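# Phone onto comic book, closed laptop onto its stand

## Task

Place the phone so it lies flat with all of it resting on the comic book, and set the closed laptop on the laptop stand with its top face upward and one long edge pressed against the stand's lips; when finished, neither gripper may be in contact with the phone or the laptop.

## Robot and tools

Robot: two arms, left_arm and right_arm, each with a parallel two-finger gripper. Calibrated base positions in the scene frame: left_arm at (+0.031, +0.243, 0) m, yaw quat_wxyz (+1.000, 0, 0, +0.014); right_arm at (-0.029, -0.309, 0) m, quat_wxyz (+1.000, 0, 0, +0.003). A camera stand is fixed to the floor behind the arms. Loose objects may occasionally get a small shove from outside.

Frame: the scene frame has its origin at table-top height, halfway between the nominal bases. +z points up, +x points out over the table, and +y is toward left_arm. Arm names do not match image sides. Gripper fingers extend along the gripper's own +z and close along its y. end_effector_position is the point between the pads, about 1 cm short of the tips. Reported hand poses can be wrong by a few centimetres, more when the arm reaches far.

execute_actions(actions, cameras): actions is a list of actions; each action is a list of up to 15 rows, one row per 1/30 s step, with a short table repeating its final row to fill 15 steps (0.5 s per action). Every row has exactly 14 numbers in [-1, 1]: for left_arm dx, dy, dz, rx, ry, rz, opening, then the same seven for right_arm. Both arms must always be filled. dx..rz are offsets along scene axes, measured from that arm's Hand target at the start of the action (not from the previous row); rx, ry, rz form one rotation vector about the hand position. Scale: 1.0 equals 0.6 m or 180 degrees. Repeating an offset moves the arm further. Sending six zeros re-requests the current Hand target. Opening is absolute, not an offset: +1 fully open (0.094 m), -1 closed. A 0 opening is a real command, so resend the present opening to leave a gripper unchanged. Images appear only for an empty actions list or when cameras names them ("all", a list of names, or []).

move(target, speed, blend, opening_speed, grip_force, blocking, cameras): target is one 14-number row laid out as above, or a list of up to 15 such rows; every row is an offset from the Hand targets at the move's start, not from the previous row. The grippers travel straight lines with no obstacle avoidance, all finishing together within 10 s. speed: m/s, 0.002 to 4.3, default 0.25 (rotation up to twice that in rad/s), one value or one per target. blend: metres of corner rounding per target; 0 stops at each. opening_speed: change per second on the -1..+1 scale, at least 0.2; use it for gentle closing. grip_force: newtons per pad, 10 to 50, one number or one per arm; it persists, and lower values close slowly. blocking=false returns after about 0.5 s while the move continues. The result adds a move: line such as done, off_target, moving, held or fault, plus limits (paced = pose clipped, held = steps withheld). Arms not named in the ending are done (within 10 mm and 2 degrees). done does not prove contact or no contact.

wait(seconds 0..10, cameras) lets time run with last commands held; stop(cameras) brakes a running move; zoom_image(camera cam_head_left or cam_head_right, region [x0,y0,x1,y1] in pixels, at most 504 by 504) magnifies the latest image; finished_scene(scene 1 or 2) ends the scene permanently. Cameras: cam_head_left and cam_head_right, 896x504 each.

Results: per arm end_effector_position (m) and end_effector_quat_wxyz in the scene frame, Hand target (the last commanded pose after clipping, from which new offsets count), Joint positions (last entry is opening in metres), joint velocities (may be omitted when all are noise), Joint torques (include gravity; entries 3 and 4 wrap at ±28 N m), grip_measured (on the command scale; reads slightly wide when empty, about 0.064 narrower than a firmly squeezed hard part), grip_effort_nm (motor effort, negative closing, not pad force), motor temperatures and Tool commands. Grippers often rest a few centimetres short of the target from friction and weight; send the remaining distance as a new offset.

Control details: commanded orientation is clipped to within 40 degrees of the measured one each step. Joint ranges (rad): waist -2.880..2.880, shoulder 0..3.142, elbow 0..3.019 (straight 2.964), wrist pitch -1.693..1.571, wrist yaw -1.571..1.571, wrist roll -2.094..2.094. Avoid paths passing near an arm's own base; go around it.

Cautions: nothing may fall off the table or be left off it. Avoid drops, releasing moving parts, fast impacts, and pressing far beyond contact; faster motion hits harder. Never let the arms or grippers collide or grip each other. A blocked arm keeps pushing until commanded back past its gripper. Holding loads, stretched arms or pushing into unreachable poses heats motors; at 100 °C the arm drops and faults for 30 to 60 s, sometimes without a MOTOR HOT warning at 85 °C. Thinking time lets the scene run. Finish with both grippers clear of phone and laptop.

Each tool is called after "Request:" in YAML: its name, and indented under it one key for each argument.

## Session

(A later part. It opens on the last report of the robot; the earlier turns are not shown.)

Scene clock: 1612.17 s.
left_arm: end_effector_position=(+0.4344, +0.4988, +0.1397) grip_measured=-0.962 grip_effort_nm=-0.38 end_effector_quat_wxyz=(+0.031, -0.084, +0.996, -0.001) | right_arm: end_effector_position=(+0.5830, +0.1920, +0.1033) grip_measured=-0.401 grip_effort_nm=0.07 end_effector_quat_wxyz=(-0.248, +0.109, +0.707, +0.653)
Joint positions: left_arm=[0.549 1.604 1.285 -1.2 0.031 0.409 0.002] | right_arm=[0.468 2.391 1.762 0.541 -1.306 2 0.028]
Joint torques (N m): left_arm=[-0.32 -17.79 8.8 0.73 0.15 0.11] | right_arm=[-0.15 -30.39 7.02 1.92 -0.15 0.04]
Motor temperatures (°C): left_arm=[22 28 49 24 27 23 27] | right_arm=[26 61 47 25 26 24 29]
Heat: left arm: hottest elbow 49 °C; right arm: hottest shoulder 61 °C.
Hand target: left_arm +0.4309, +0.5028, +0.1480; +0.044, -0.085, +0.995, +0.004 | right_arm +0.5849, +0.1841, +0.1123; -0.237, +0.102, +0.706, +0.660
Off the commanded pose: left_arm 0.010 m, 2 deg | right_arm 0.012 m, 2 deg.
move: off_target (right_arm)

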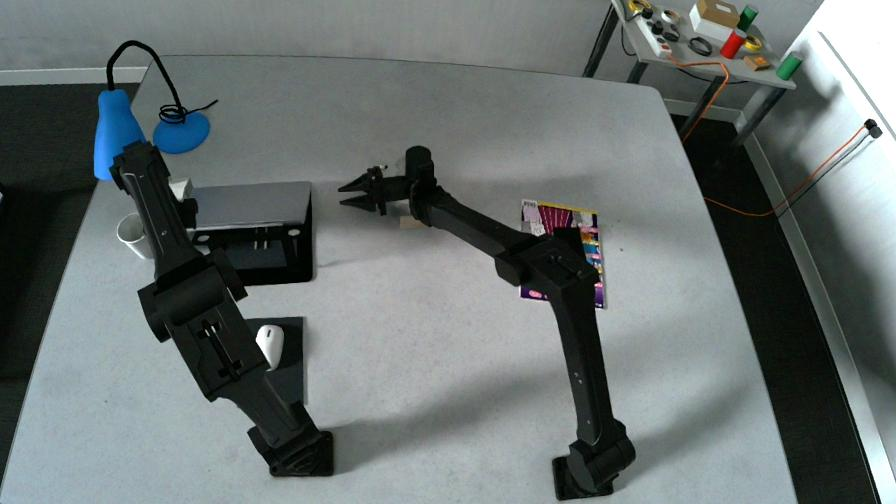

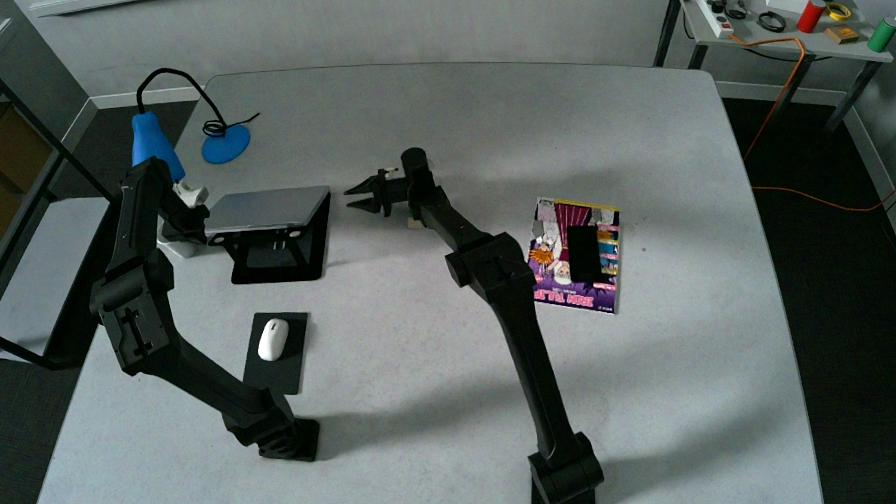

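Request:
zoom_image:
  camera: "cam_head_left"
  region: [225, 165, 325, 215]

Request:
zoom_image:
  camera: "cam_head_right"
  region: [240, 165, 340, 215]

Scaled by 5.040.

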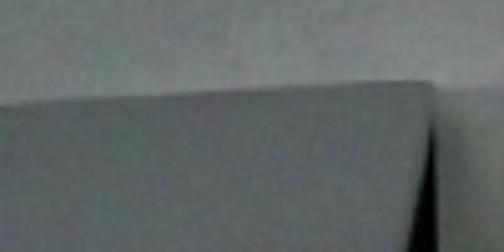

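Scaled by 5.040.

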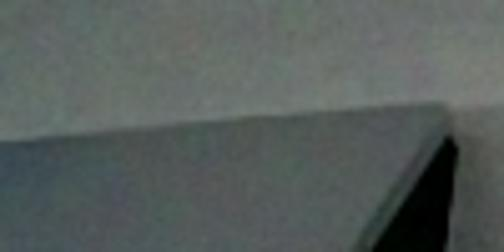

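Request:
zoom_image:
  camera: "cam_head_left"
  region: [260, 175, 340, 255]

Request:
zoom_image:
  camera: "cam_head_right"
  region: [280, 180, 340, 240]

Request:
zoom_image:
  camera: "cam_head_right"
  region: [210, 180, 350, 300]

Scaled by 6.300.

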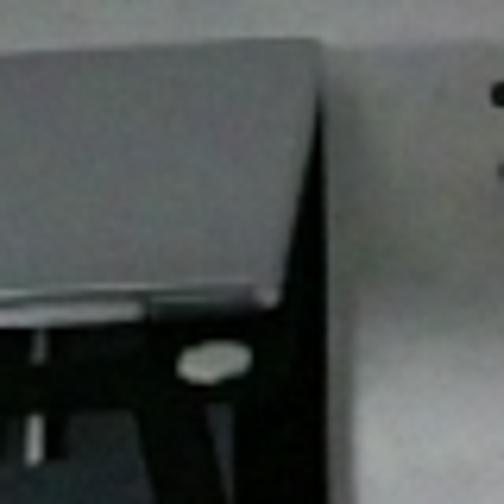

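Scaled by 8.400.

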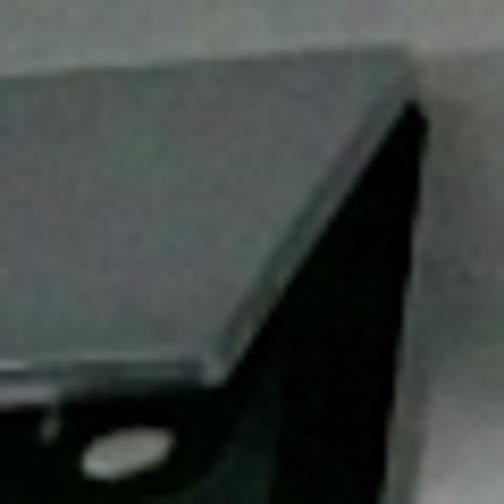

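Scaled by 3.600.

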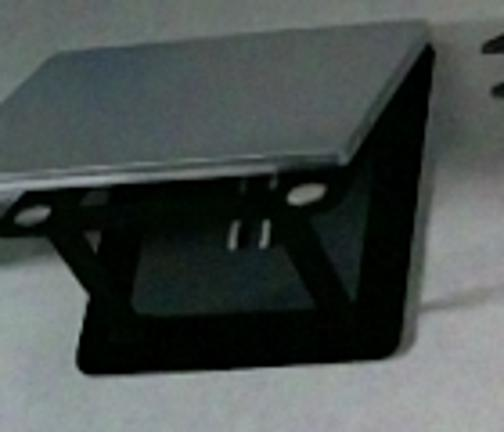

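Request:
move:
  target:
    - [-0.03, 0, 0.17, 0, 0, 0, -0.97, 0.03, -0.15, 0.1, 0, 0, 0, -0.4]
    - [0.035, -0.17, 0.17, 0, 0, 0, -0.97, 0.03, -0.15, 0.1, 0, 0, 0, -0.4]
  speed: 0.12
  blend: [0.02, 0]
  cameras: ["all"]

Request:
zoom_image:
  camera: "cam_head_left"
  region: [130, 150, 330, 290]

Request:
zoom_image:
  camera: "cam_head_right"
  region: [150, 150, 350, 290]

Scene clock: 1663.97 s.
left_arm: end_effector_position=(+0.4412, +0.4005, +0.2224) grip_measured=-0.962 grip_effort_nm=-0.38 end_effector_quat_wxyz=(+0.015, -0.084, +0.996, -0.006) | right_arm: end_effector_position=(+0.6037, +0.1005, +0.1681) grip_measured=-0.401 grip_effort_nm=0.07 end_effector_quat_wxyz=(-0.239, +0.100, +0.706, +0.660)
Joint positions: left_arm=[0.347 1.477 1.363 -1.431 0.02 0.207 0.002] | right_arm=[0.34 2.251 1.69 0.449 -1.431 1.948 0.028]
Joint torques (N m): left_arm=[-2.02 -15.68 14.41 0.08 -0.11 -0.09] | right_arm=[-0.03 -29.22 7.35 0.81 -0.15 0.02]
Motor temperatures (°C): left_arm=[22 29 45 24 27 23 27] | right_arm=[26 61 45 25 26 24 28]
Heat: left arm: hottest elbow 45 °C; right arm: hottest shoulder 61 °C.
Hand target: left_arm +0.4518, +0.4007, +0.2500; +0.044, -0.085, +0.995, +0.004 | right_arm +0.6029, +0.0941, +0.1722; -0.237, +0.103, +0.706, +0.660
Off the commanded pose: left_arm 0.030 m, 4 deg | right_arm 0.008 m, 0 deg.
move: off_target (left_arm)

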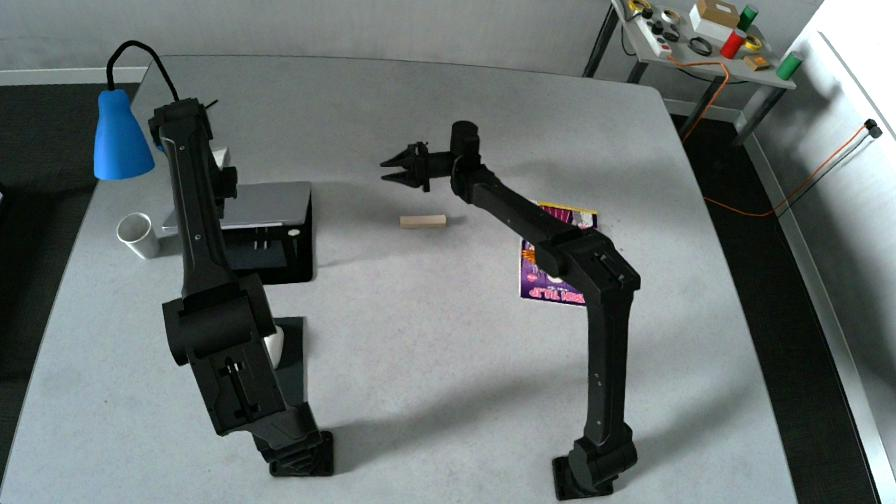

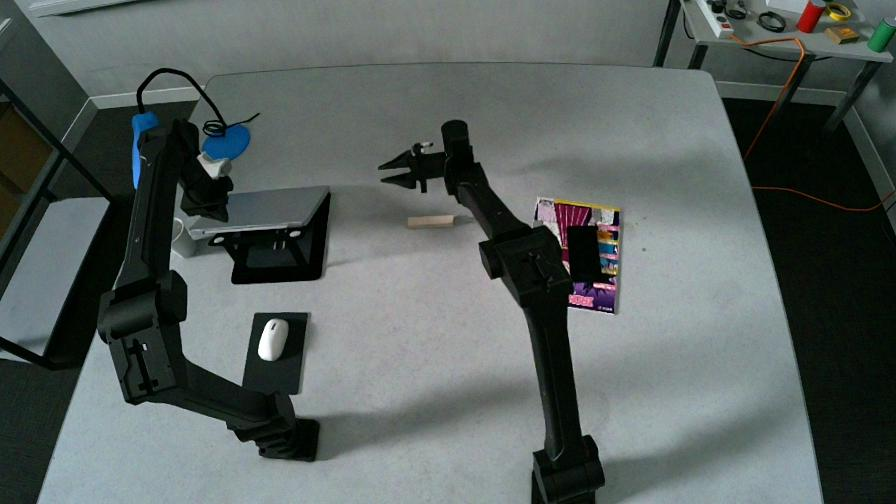

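Scaled by 2.520.

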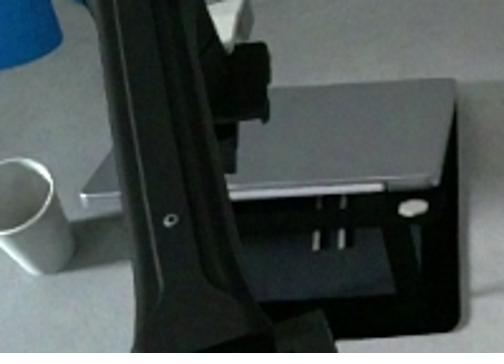

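Scaled by 2.520.

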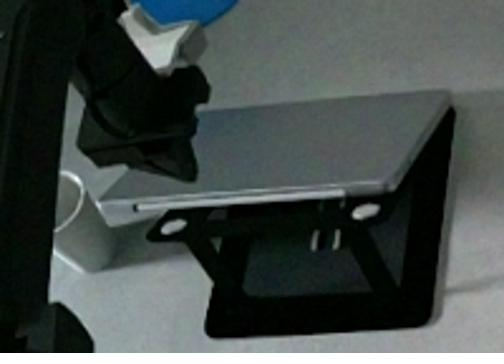

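Request:
move:
  target: [0.0, 0.01, -0.125, 0, 0, 0, -0.97, 0, 0, 0, 0, 0, 0, -0.4]
  speed: 0.08
  cameras: ["all"]

Request:
zoom_image:
  camera: "cam_head_left"
  region: [180, 180, 280, 260]

Request:
zoom_image:
  camera: "cam_head_right"
  region: [190, 180, 290, 260]

Scene clock: 1672.30 s.
left_arm: end_effector_position=(+0.4517, +0.4046, +0.1820) grip_measured=-0.962 grip_effort_nm=-0.38 end_effector_quat_wxyz=(+0.047, -0.084, +0.995, +0.004) | right_arm: end_effector_position=(+0.6037, +0.1005, +0.1681) grip_measured=-0.401 grip_effort_nm=0.07 end_effector_quat_wxyz=(-0.238, +0.100, +0.706, +0.660)
Joint positions: left_arm=[0.347 1.482 1.258 -1.256 0.02 0.206 0.002] | right_arm=[0.34 2.251 1.69 0.449 -1.431 1.947 0.028]
Joint torques (N m): left_arm=[-0.85 -13.04 9.31 1.06 -0.14 0.07] | right_arm=[-0.03 -29.16 7.34 0.81 -0.14 0.02]
Motor temperatures (°C): left_arm=[22 29 46 24 27 23 27] | right_arm=[26 62 45 25 26 24 28]
Heat: left arm: hottest elbow 46 °C; right arm: hottest shoulder 62 °C.
Hand target: left_arm +0.4518, +0.4067, +0.1749; +0.044, -0.085, +0.995, +0.004 | right_arm +0.6029, +0.0941, +0.1722; -0.237, +0.103, +0.706, +0.660
Off the commanded pose: left_arm 0.007 m, 0 deg | right_arm 0.008 m, 0 deg.
move: done

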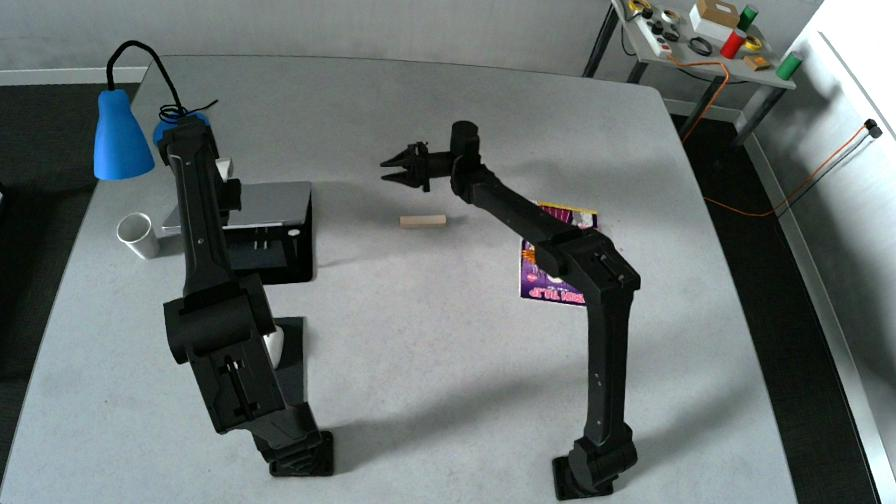

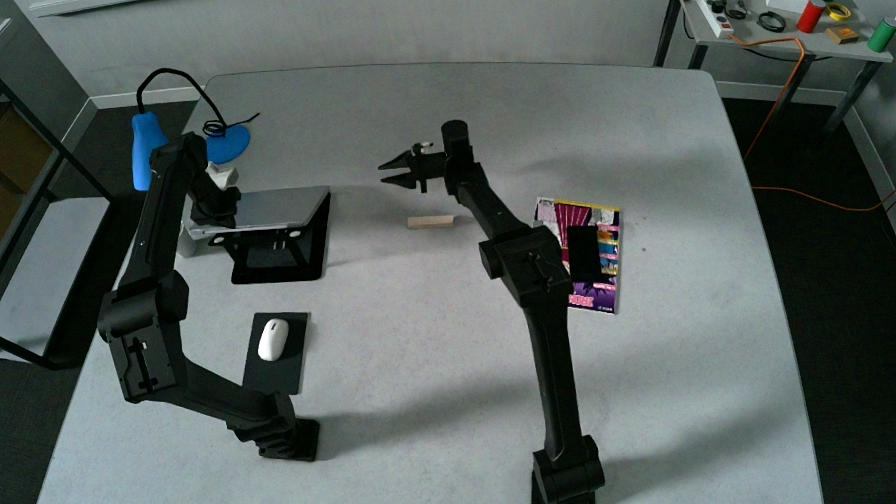

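Scaled by 5.040.

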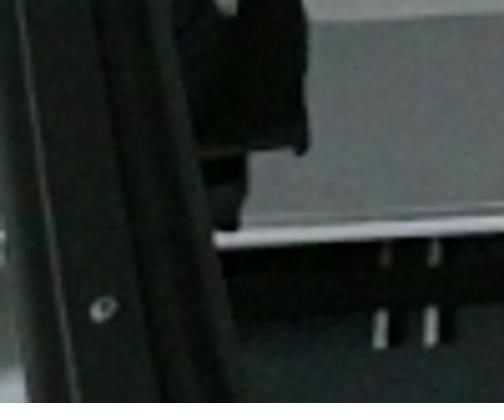

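Scaled by 5.040.

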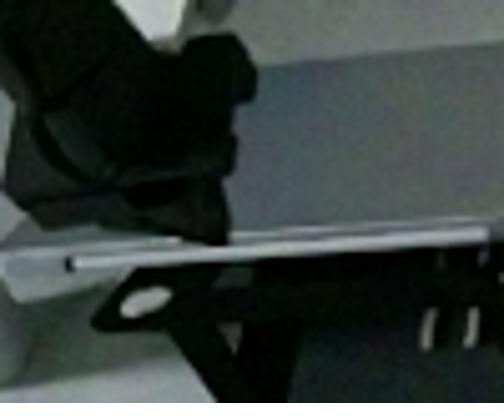

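Request:
move:
  target:
    - [-0.02, 0.0, 0, 0, 0, 0, -0.97, 0, 0, 0, 0, 0, 0, -0.4]
    - [-0.02, 0.0, -0.035, 0, 0, 0, -0.97, 0, 0, 0, 0, 0, 0, -0.4]
  speed: 0.05
  cameras: ["all"]

Request:
zoom_image:
  camera: "cam_head_left"
  region: [180, 180, 280, 260]

Request:
zoom_image:
  camera: "cam_head_right"
  region: [190, 180, 290, 260]

Scene clock: 1685.10 s.
left_arm: end_effector_position=(+0.4423, +0.4009, +0.1555) grip_measured=-0.962 grip_effort_nm=-0.38 end_effector_quat_wxyz=(+0.040, -0.083, +0.996, +0.002) | right_arm: end_effector_position=(+0.6037, +0.1005, +0.1681) grip_measured=-0.401 grip_effort_nm=0.07 end_effector_quat_wxyz=(-0.238, +0.100, +0.706, +0.660)
Joint positions: left_arm=[0.347 1.482 1.187 -1.197 0.02 0.209 0.002] | right_arm=[0.34 2.251 1.69 0.449 -1.431 1.947 0.028]
Joint torques (N m): left_arm=[-0.67 -13.74 9.31 0.76 -0.09 0.12] | right_arm=[-0.03 -29.22 7.34 0.84 -0.15 0.02]
Motor temperatures (°C): left_arm=[22 28 45 24 27 23 27] | right_arm=[26 62 45 25 25 24 28]
Heat: left arm: hottest elbow 45 °C; right arm: hottest shoulder 62 °C.
Hand target: left_arm +0.4399, +0.4067, +0.1540; +0.044, -0.085, +0.995, +0.004 | right_arm +0.6029, +0.0941, +0.1722; -0.237, +0.103, +0.706, +0.660
Off the commanded pose: left_arm 0.007 m, 1 deg | right_arm 0.008 m, 0 deg.
move: done

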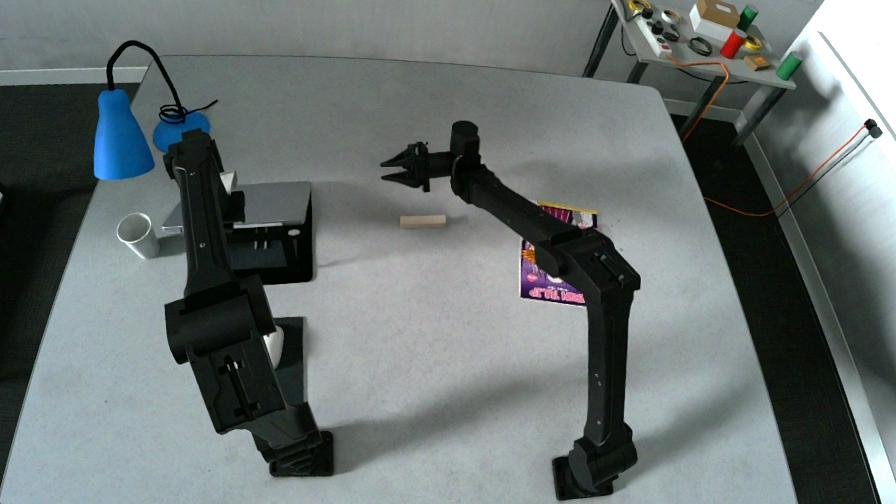

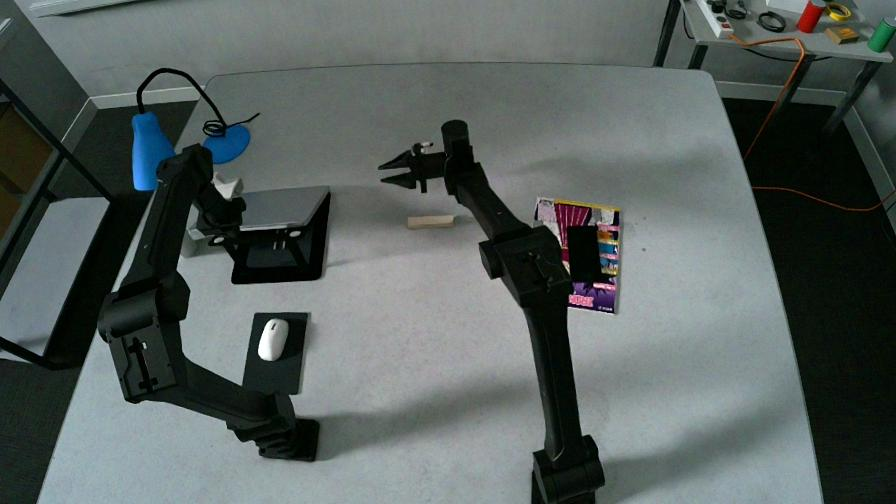

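Scaled by 5.040.

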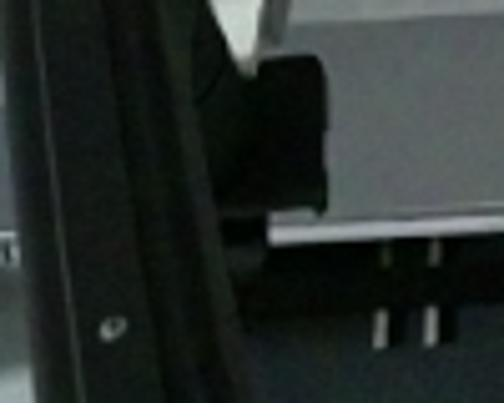

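Scaled by 5.040.

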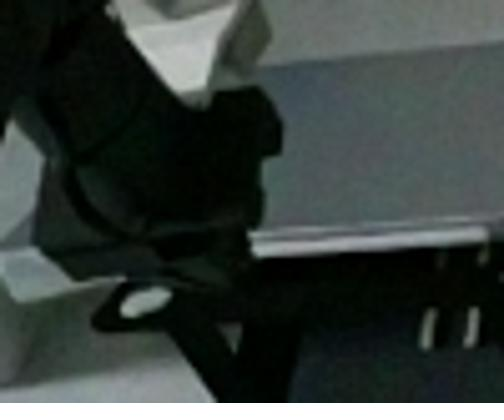

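Request:
move:
  target: [0, 0.0, -0.02, 0, 0, 0, -0.97, 0, 0, 0, 0, 0, 0, -0.4]
  speed: 0.03

Request:
move:
  target: [0, 0.0, -0.013, 0, 0, 0, -0.97, 0, 0, 0, 0, 0, 0, -0.4]
  speed: 0.03

Scene clock: 1688.93 s.
left_arm: end_effector_position=(+0.4433, +0.4013, +0.1486) grip_measured=-0.962 grip_effort_nm=-0.38 end_effector_quat_wxyz=(+0.047, -0.083, +0.995, +0.004) | right_arm: end_effector_position=(+0.6037, +0.1005, +0.1681) grip_measured=-0.401 grip_effort_nm=0.07 end_effector_quat_wxyz=(-0.238, +0.100, +0.706, +0.660)
Joint positions: left_arm=[0.347 1.482 1.168 -1.164 0.02 0.209 0.002] | right_arm=[0.34 2.251 1.69 0.449 -1.431 1.947 0.028]
Joint torques (N m): left_arm=[-0.62 -13.39 8.76 0.68 -0.08 0.09] | right_arm=[-0.03 -29.16 7.34 0.83 -0.15 0.02]
Motor temperatures (°C): left_arm=[22 28 45 24 27 23 27] | right_arm=[26 63 45 25 25 24 28]
Heat: left arm: hottest elbow 45 °C; right arm: hottest shoulder 63 °C.
Hand target: left_arm +0.4399, +0.4067, +0.1419; +0.044, -0.085, +0.995, +0.004 | right_arm +0.6029, +0.0941, +0.1722; -0.237, +0.103, +0.706, +0.660
Off the commanded pose: left_arm 0.009 m, 0 deg | right_arm 0.008 m, 0 deg.
move: done

Scene clock: 1689.80 s.
left_arm: end_effector_position=(+0.4461, +0.4024, +0.1462) grip_measured=-0.962 grip_effort_nm=-0.38 end_effector_quat_wxyz=(+0.055, -0.083, +0.995, +0.006) | right_arm: end_effector_position=(+0.6037, +0.1005, +0.1681) grip_measured=-0.401 grip_effort_nm=0.07 end_effector_quat_wxyz=(-0.238, +0.100, +0.706, +0.660)
Joint positions: left_arm=[0.347 1.482 1.16 -1.141 0.02 0.209 0.002] | right_arm=[0.34 2.251 1.69 0.449 -1.431 1.947 0.028]
Joint torques (N m): left_arm=[-0.73 -12.81 8.32 0.94 -0.04 0.09] | right_arm=[0.03 -29.16 7.32 0.8 -0.15 0.01]
Motor temperatures (°C): left_arm=[22 28 45 24 27 23 27] | right_arm=[26 63 45 25 25 24 28]
Heat: left arm: hottest elbow 45 °C; right arm: hottest shoulder 63 °C.
Hand target: left_arm +0.4398, +0.4067, +0.1341; +0.044, -0.085, +0.995, +0.004 | right_arm +0.6029, +0.0941, +0.1722; -0.237, +0.103, +0.706, +0.660
Off the commanded pose: left_arm 0.014 m, 1 deg | right_arm 0.008 m, 0 deg.
move: off_target (left_arm)

Request:
move:
  target: [0.05, 0.0, -0.01, 0, 0, 0, -0.97, 0, 0, 0, 0, 0, 0, -0.4]
  speed: 0.03
  cameras: ["all"]

Request:
zoom_image:
  camera: "cam_head_left"
  region: [180, 170, 320, 260]

Request:
zoom_image:
  camera: "cam_head_right"
  region: [200, 170, 340, 260]

Scene clock: 1694.67 s.
left_arm: end_effector_position=(+0.4619, +0.4071, +0.1286) grip_measured=-0.962 grip_effort_nm=-0.38 end_effector_quat_wxyz=(+0.049, -0.083, +0.995, +0.004) | right_arm: end_effector_position=(+0.6037, +0.1005, +0.1681) grip_measured=-0.401 grip_effort_nm=0.07 end_effector_quat_wxyz=(-0.238, +0.100, +0.706, +0.660)
Joint positions: left_arm=[0.344 1.546 1.184 -1.112 0.02 0.205 0.002] | right_arm=[0.34 2.251 1.69 0.449 -1.431 1.947 0.028]
Joint torques (N m): left_arm=[-2.14 -12.75 12.31 0.08 -0.2 -0.11] | right_arm=[-0.03 -29.27 7.38 0.81 -0.14 0.02]
Motor temperatures (°C): left_arm=[22 28 44 24 27 23 27] | right_arm=[26 63 44 25 25 23 28]
Heat: left arm: hottest elbow 44 °C; right arm: hottest shoulder 63 °C.
Hand target: left_arm +0.4699, +0.4067, +0.1282; +0.044, -0.085, +0.995, +0.004 | right_arm +0.6029, +0.0941, +0.1722; -0.237, +0.103, +0.706, +0.660
Off the commanded pose: left_arm 0.008 m, 1 deg | right_arm 0.008 m, 0 deg.
move: done

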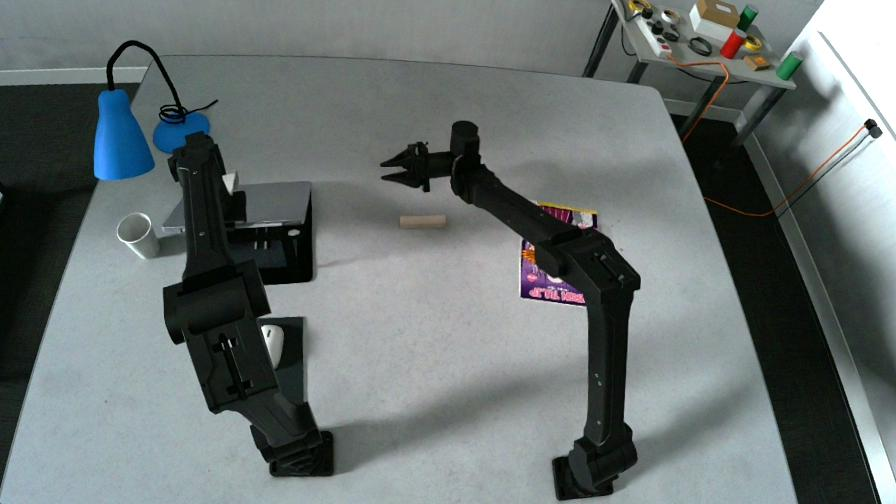

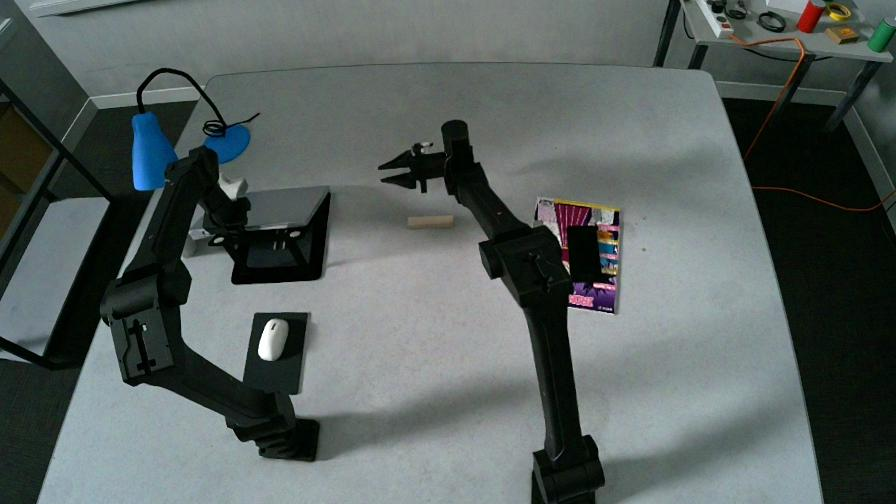

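Scaled by 3.600.

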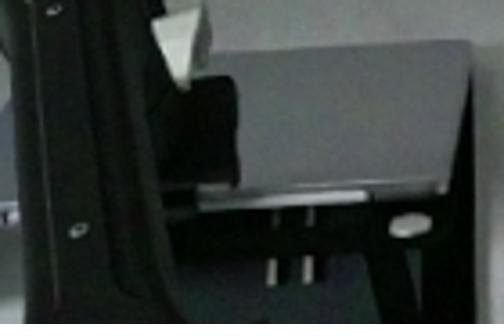

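Scaled by 3.600.

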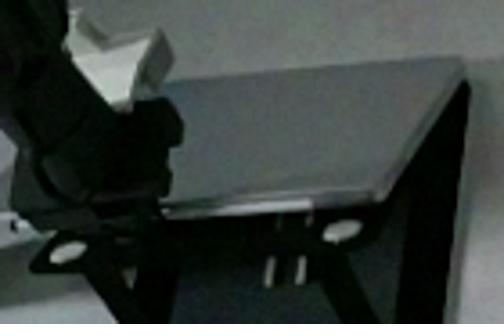

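Request:
move:
  target: [0.033, 0.0, -0.01, 0, 0, 0, -0.97, 0, 0, 0, 0, 0, 0, -0.4]
  speed: 0.03
  cameras: ["all"]

Request:
zoom_image:
  camera: "cam_head_left"
  region: [180, 170, 320, 260]

Request:
zoom_image:
  camera: "cam_head_right"
  region: [200, 170, 340, 260]

Scene clock: 1699.60 s.
left_arm: end_effector_position=(+0.4652, +0.4066, +0.1270) grip_measured=-0.962 grip_effort_nm=-0.38 end_effector_quat_wxyz=(+0.039, -0.087, +0.995, +0.003) | right_arm: end_effector_position=(+0.6037, +0.1005, +0.1681) grip_measured=-0.401 grip_effort_nm=0.07 end_effector_quat_wxyz=(-0.238, +0.100, +0.706, +0.660)
Joint positions: left_arm=[0.339 1.566 1.204 -1.131 0.016 0.192 0.002] | right_arm=[0.34 2.251 1.69 0.449 -1.431 1.947 0.028]
Joint torques (N m): left_arm=[-2.9 -10.34 14.04 1.07 -0.04 -0.07] | right_arm=[-0.03 -29.1 7.34 0.8 -0.15 0.02]
Motor temperatures (°C): left_arm=[22 28 45 24 27 23 27] | right_arm=[26 63 44 25 25 23 27]
Heat: left arm: hottest elbow 45 °C; right arm: hottest shoulder 63 °C.
Hand target: left_arm +0.4896, +0.4067, +0.1220; +0.044, -0.085, +0.995, +0.004 | right_arm +0.6029, +0.0941, +0.1722; -0.237, +0.103, +0.706, +0.660
Off the commanded pose: left_arm 0.025 m, 1 deg | right_arm 0.008 m, 0 deg.
move: off_target (left_arm)

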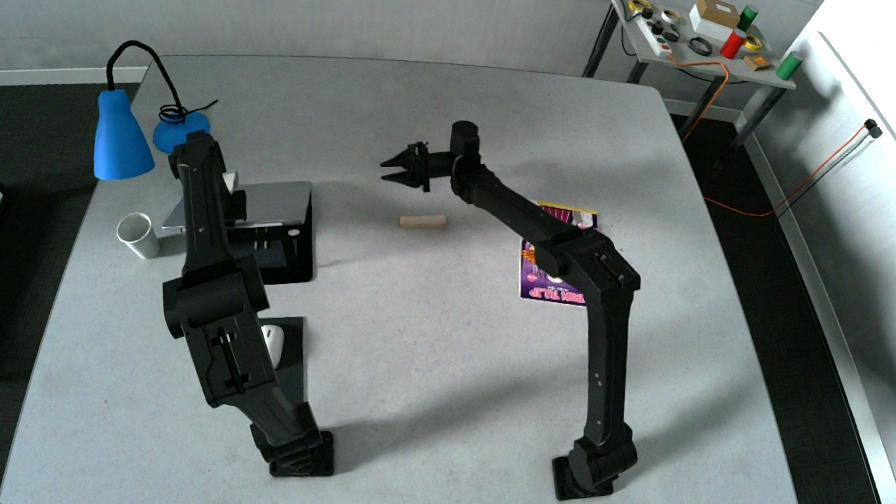

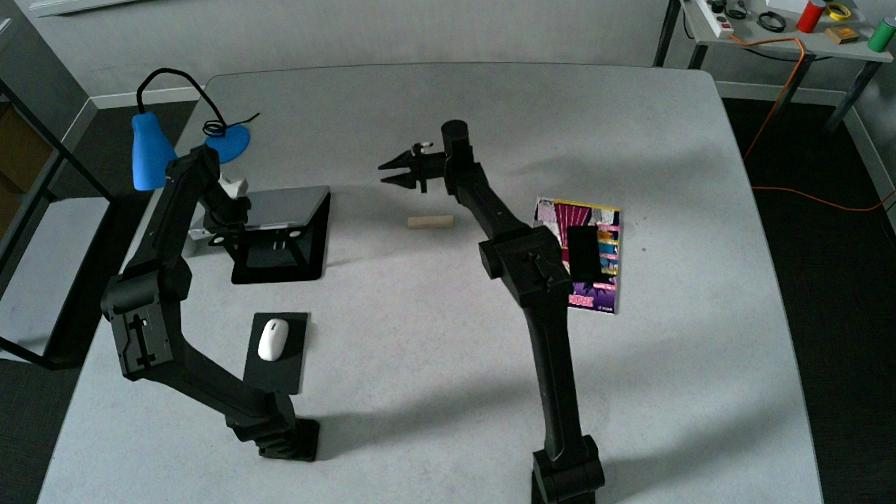

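Scaled by 3.600.

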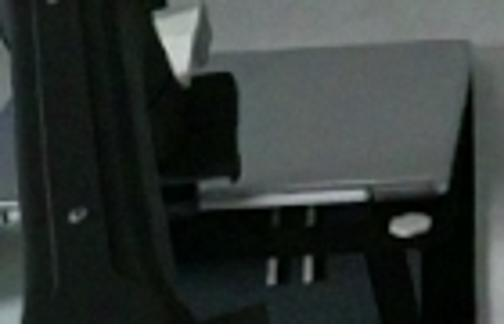

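Scaled by 3.600.

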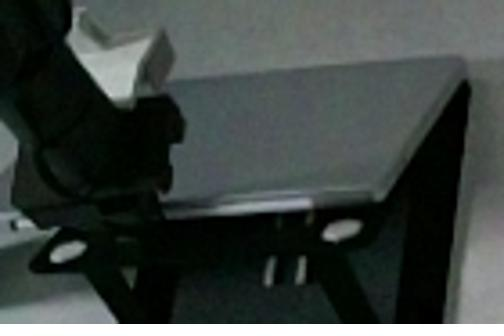

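Request:
move:
  target: [0.025, 0.0, -0.003, 0, 0, 0, -0.97, 0, 0, 0, 0, 0, 0, -0.4]
  speed: 0.03
  cameras: ["all"]

Request:
zoom_image:
  camera: "cam_head_left"
  region: [220, 170, 320, 260]

Request:
zoom_image:
  camera: "cam_head_right"
  region: [240, 170, 340, 260]

Scene clock: 1704.00 s.
left_arm: end_effector_position=(+0.4663, +0.4068, +0.1268) grip_measured=-0.962 grip_effort_nm=-0.38 end_effector_quat_wxyz=(+0.026, -0.091, +0.996, +0.002) | right_arm: end_effector_position=(+0.6037, +0.1005, +0.1681) grip_measured=-0.401 grip_effort_nm=0.07 end_effector_quat_wxyz=(-0.238, +0.100, +0.706, +0.660)
Joint positions: left_arm=[0.336 1.585 1.227 -1.162 0.01 0.183 0.002] | right_arm=[0.34 2.251 1.69 0.449 -1.431 1.947 0.028]
Joint torques (N m): left_arm=[-3.43 -9.82 15.38 1.83 0.16 -0.1] | right_arm=[0.03 -29.27 7.34 0.81 -0.14 0.02]
Motor temperatures (°C): left_arm=[22 28 45 24 27 23 27] | right_arm=[26 63 44 25 25 23 27]
Heat: left arm: hottest elbow 45 °C; right arm: hottest shoulder 63 °C.
Hand target: left_arm +0.5047, +0.4068, +0.1204; +0.044, -0.085, +0.995, +0.004 | right_arm +0.6029, +0.0941, +0.1722; -0.237, +0.103, +0.706, +0.660
Off the commanded pose: left_arm 0.039 m, 2 deg | right_arm 0.008 m, 0 deg.
move: off_target (left_arm)

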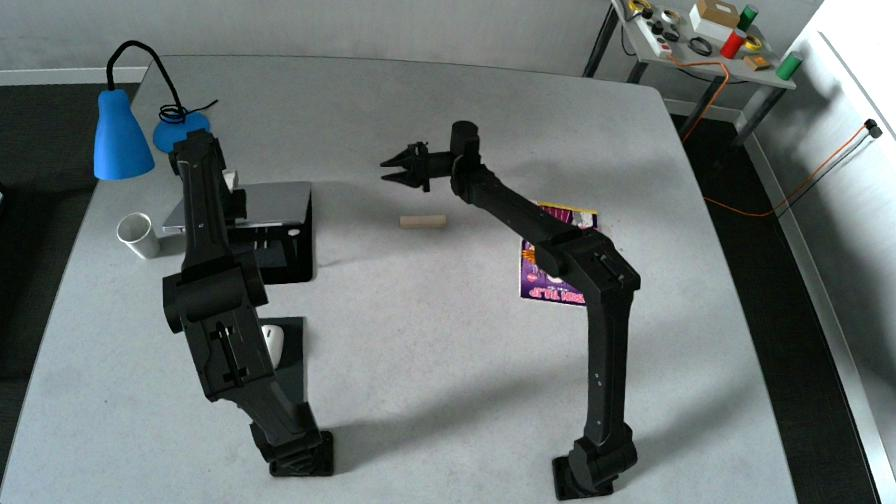

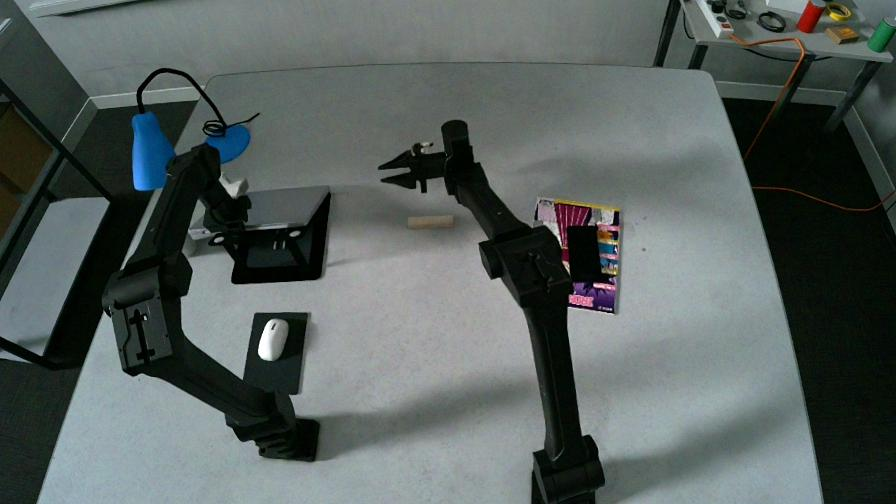

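Scaled by 5.040.

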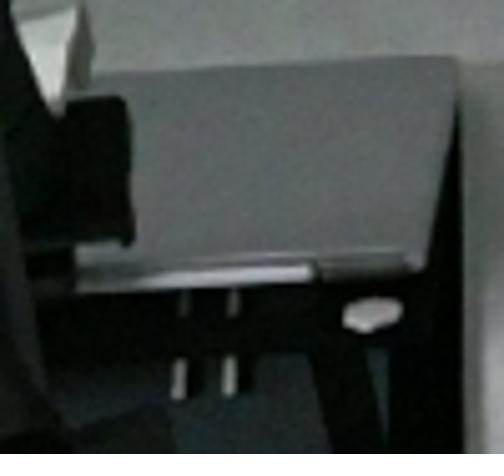

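Scaled by 5.040.

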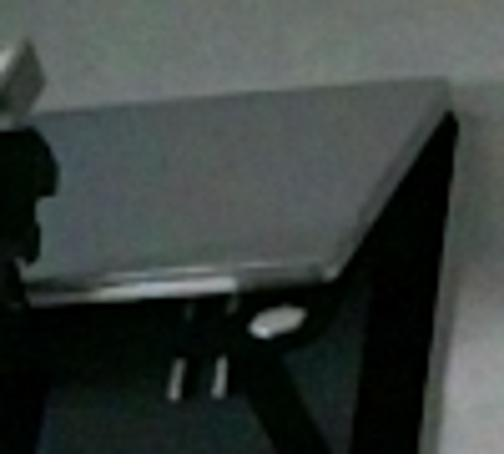

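Request:
move:
  target: [0.033, 0.0, -0.003, 0, 0, 0, -0.97, 0, 0, 0, 0, 0, 0, -0.4]
  speed: 0.03
  cameras: ["all"]

Request:
zoom_image:
  camera: "cam_head_left"
  region: [220, 170, 320, 260]

Request:
zoom_image:
  camera: "cam_head_right"
  region: [240, 170, 340, 260]

Scene clock: 1708.23 s.
left_arm: end_effector_position=(+0.4722, +0.4073, +0.1269) grip_measured=-0.962 grip_effort_nm=-0.38 end_effector_quat_wxyz=(+0.009, -0.095, +0.995, +0.000) | right_arm: end_effector_position=(+0.6037, +0.1005, +0.1681) grip_measured=-0.401 grip_effort_nm=0.07 end_effector_quat_wxyz=(-0.238, +0.100, +0.706, +0.660)
Joint positions: left_arm=[0.331 1.62 1.271 -1.205 0.004 0.168 0.002] | right_arm=[0.34 2.251 1.69 0.449 -1.431 1.947 0.028]
Joint torques (N m): left_arm=[-4.42 -9.99 15.88 3.15 0.37 -0.12] | right_arm=[-0.03 -29.16 7.32 0.79 -0.14 0.02]
Motor temperatures (°C): left_arm=[22 28 45 24 27 23 27] | right_arm=[26 63 44 25 25 23 27]
Heat: left arm: hottest elbow 45 °C; right arm: hottest shoulder 63 °C.
Hand target: left_arm +0.5244, +0.4068, +0.1185; +0.044, -0.085, +0.995, +0.004 | right_arm +0.6029, +0.0941, +0.1722; -0.237, +0.103, +0.706, +0.660
Off the commanded pose: left_arm 0.053 m, 4 deg | right_arm 0.008 m, 0 deg.
move: off_target (left_arm)

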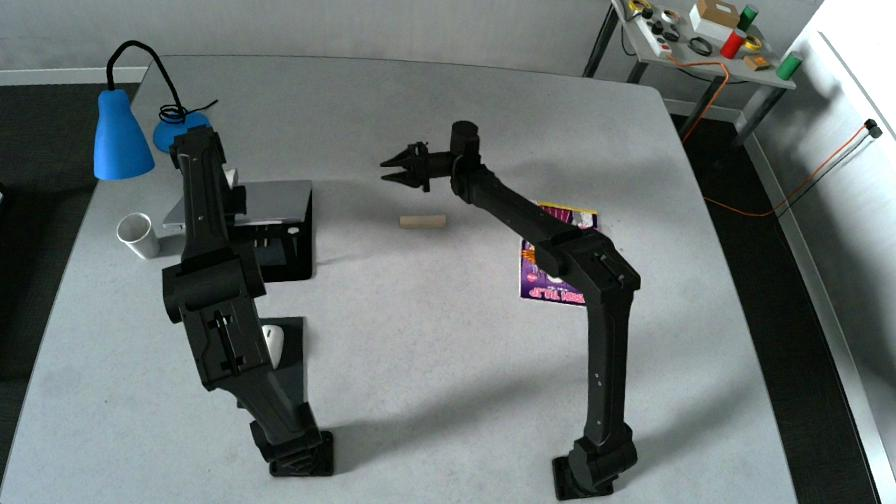

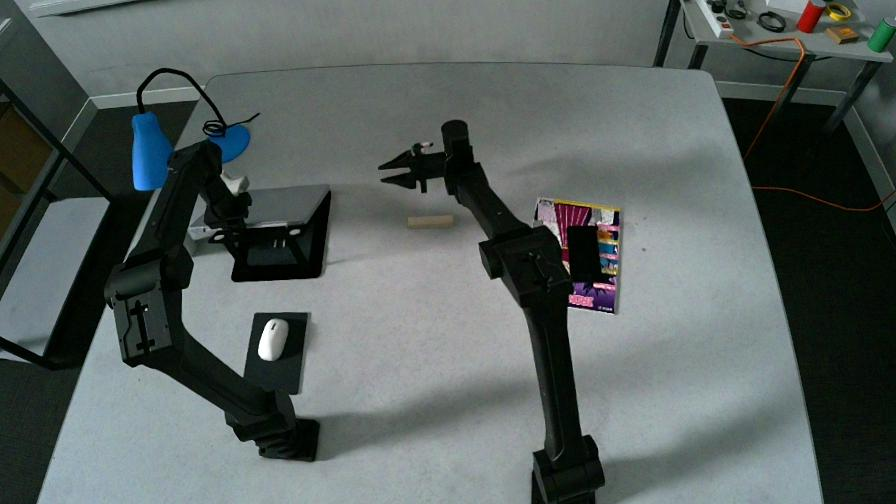

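Scaled by 5.040.

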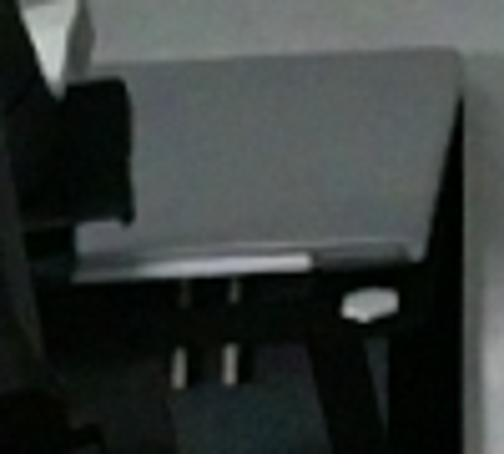

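Scaled by 5.040.

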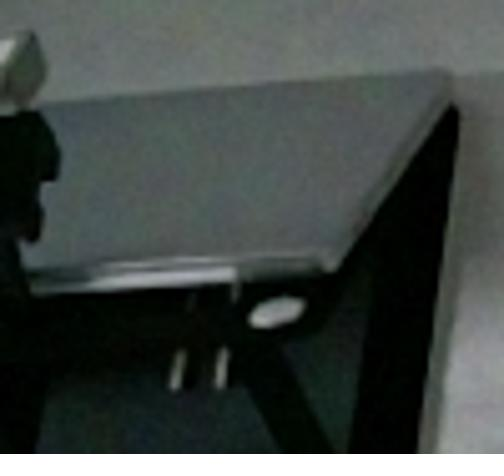

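Request:
zoom_image:
  camera: "cam_head_left"
  region: [225, 172, 275, 197]

Request:
zoom_image:
  camera: "cam_head_left"
  region: [270, 170, 320, 195]

Request:
zoom_image:
  camera: "cam_head_right"
  region: [245, 175, 295, 200]

Request:
zoom_image:
  camera: "cam_head_right"
  region: [290, 175, 340, 200]

Scaled by 10.080.

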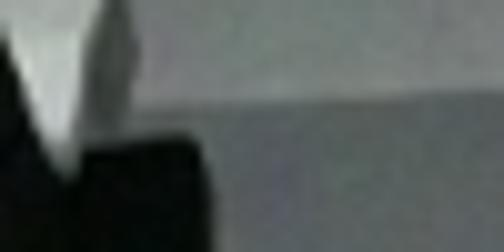

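Scaled by 10.080.

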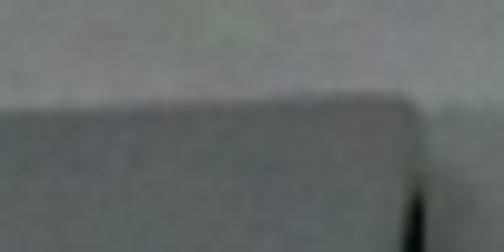

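Scaled by 10.080.

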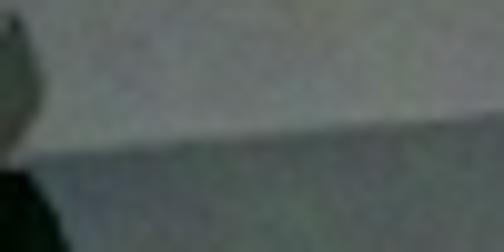

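Scaled by 10.080.

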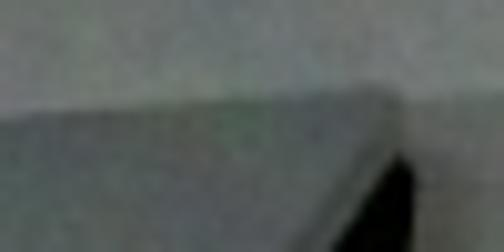

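Request:
move:
  target:
    - [-0.13, 0, 0.02, 0, 0, 0, -0.97, 0, 0, 0, 0, 0, 0, -0.4]
    - [-0.16, 0, 0.3, 0, 0, 0, -0.97, 0, 0, 0, 0, 0, 0, -0.4]
    - [0.015, 0.37, 0.25, 0, 0, 0, -0.97, 0, 0, 0, 0, 0, 0, -0.4]
  speed: [0.08, 0.15, 0.15]
  blend: [0.01, 0.03, 0]
  cameras: ["all"]

Request:
zoom_image:
  camera: "cam_head_left"
  region: [100, 120, 320, 280]

Request:
zoom_image:
  camera: "cam_head_right"
  region: [130, 130, 350, 290]

Scene clock: 1739.30 s.
left_arm: end_effector_position=(+0.5247, +0.6156, +0.2512) grip_measured=-0.962 grip_effort_nm=-0.38 end_effector_quat_wxyz=(+0.025, -0.086, +0.996, -0.007) | right_arm: end_effector_position=(+0.6037, +0.1005, +0.1681) grip_measured=-0.401 grip_effort_nm=0.07 end_effector_quat_wxyz=(-0.238, +0.100, +0.706, +0.660)
Joint positions: left_arm=[0.629 1.968 2.088 -1.656 0.038 0.486 0.002] | right_arm=[0.34 2.251 1.69 0.449 -1.431 1.947 0.028]
Joint torques (N m): left_arm=[-0.09 -20.66 16.75 0.25 0.16 0.17] | right_arm=[-0.03 -29.1 7.32 0.8 -0.14 0.02]
Motor temperatures (°C): left_arm=[22 28 47 24 27 23 27] | right_arm=[26 63 44 25 25 23 27]
Heat: left arm: hottest elbow 47 °C; right arm: hottest shoulder 63 °C.
Hand target: left_arm +0.5335, +0.6288, +0.2684; +0.044, -0.085, +0.995, +0.004 | right_arm +0.6029, +0.0941, +0.1722; -0.237, +0.103, +0.706, +0.660
Off the commanded pose: left_arm 0.023 m, 3 deg | right_arm 0.008 m, 0 deg.
move: off_target (left_arm)

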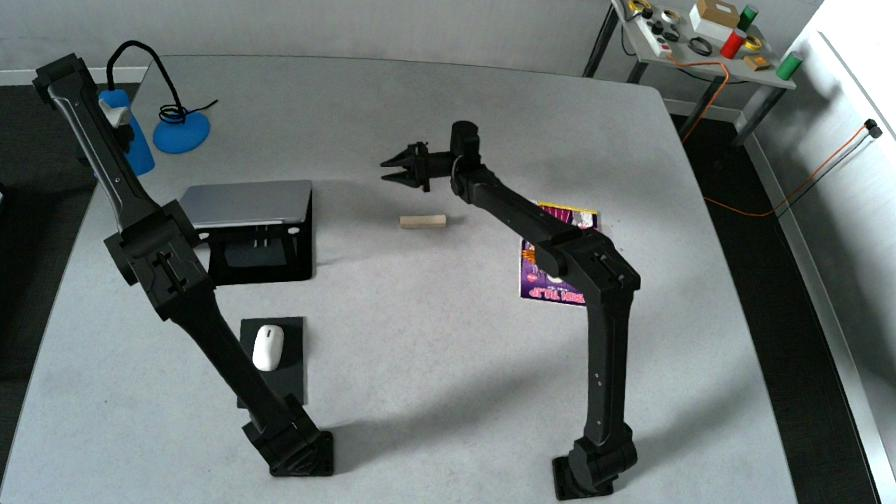

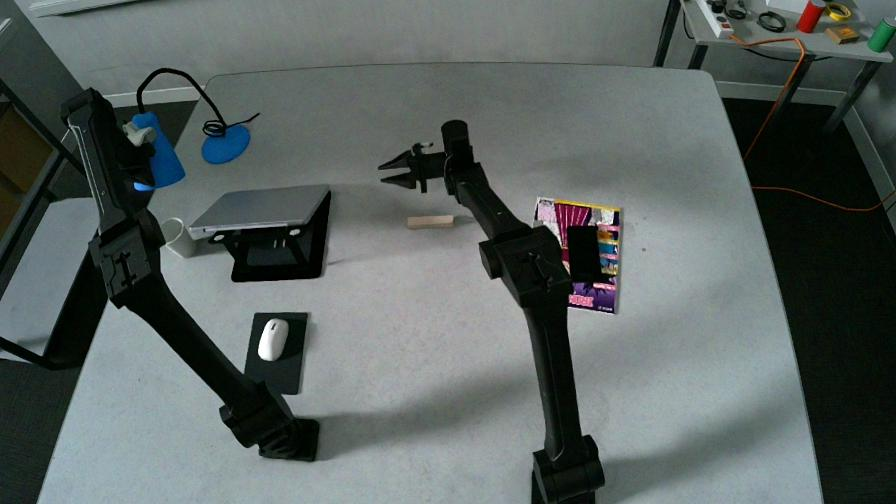

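Scaled by 2.291.

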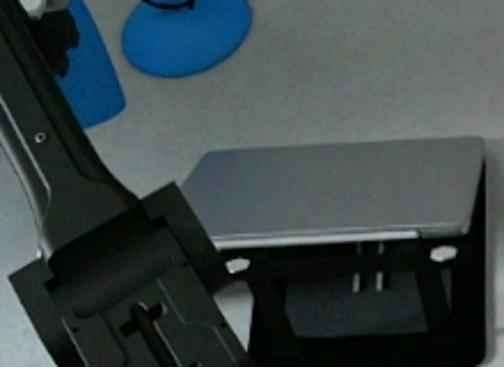

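Scaled by 2.291.

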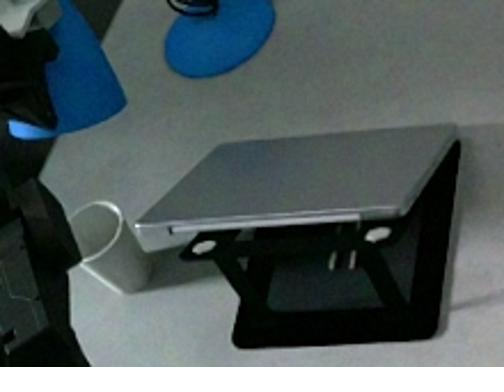

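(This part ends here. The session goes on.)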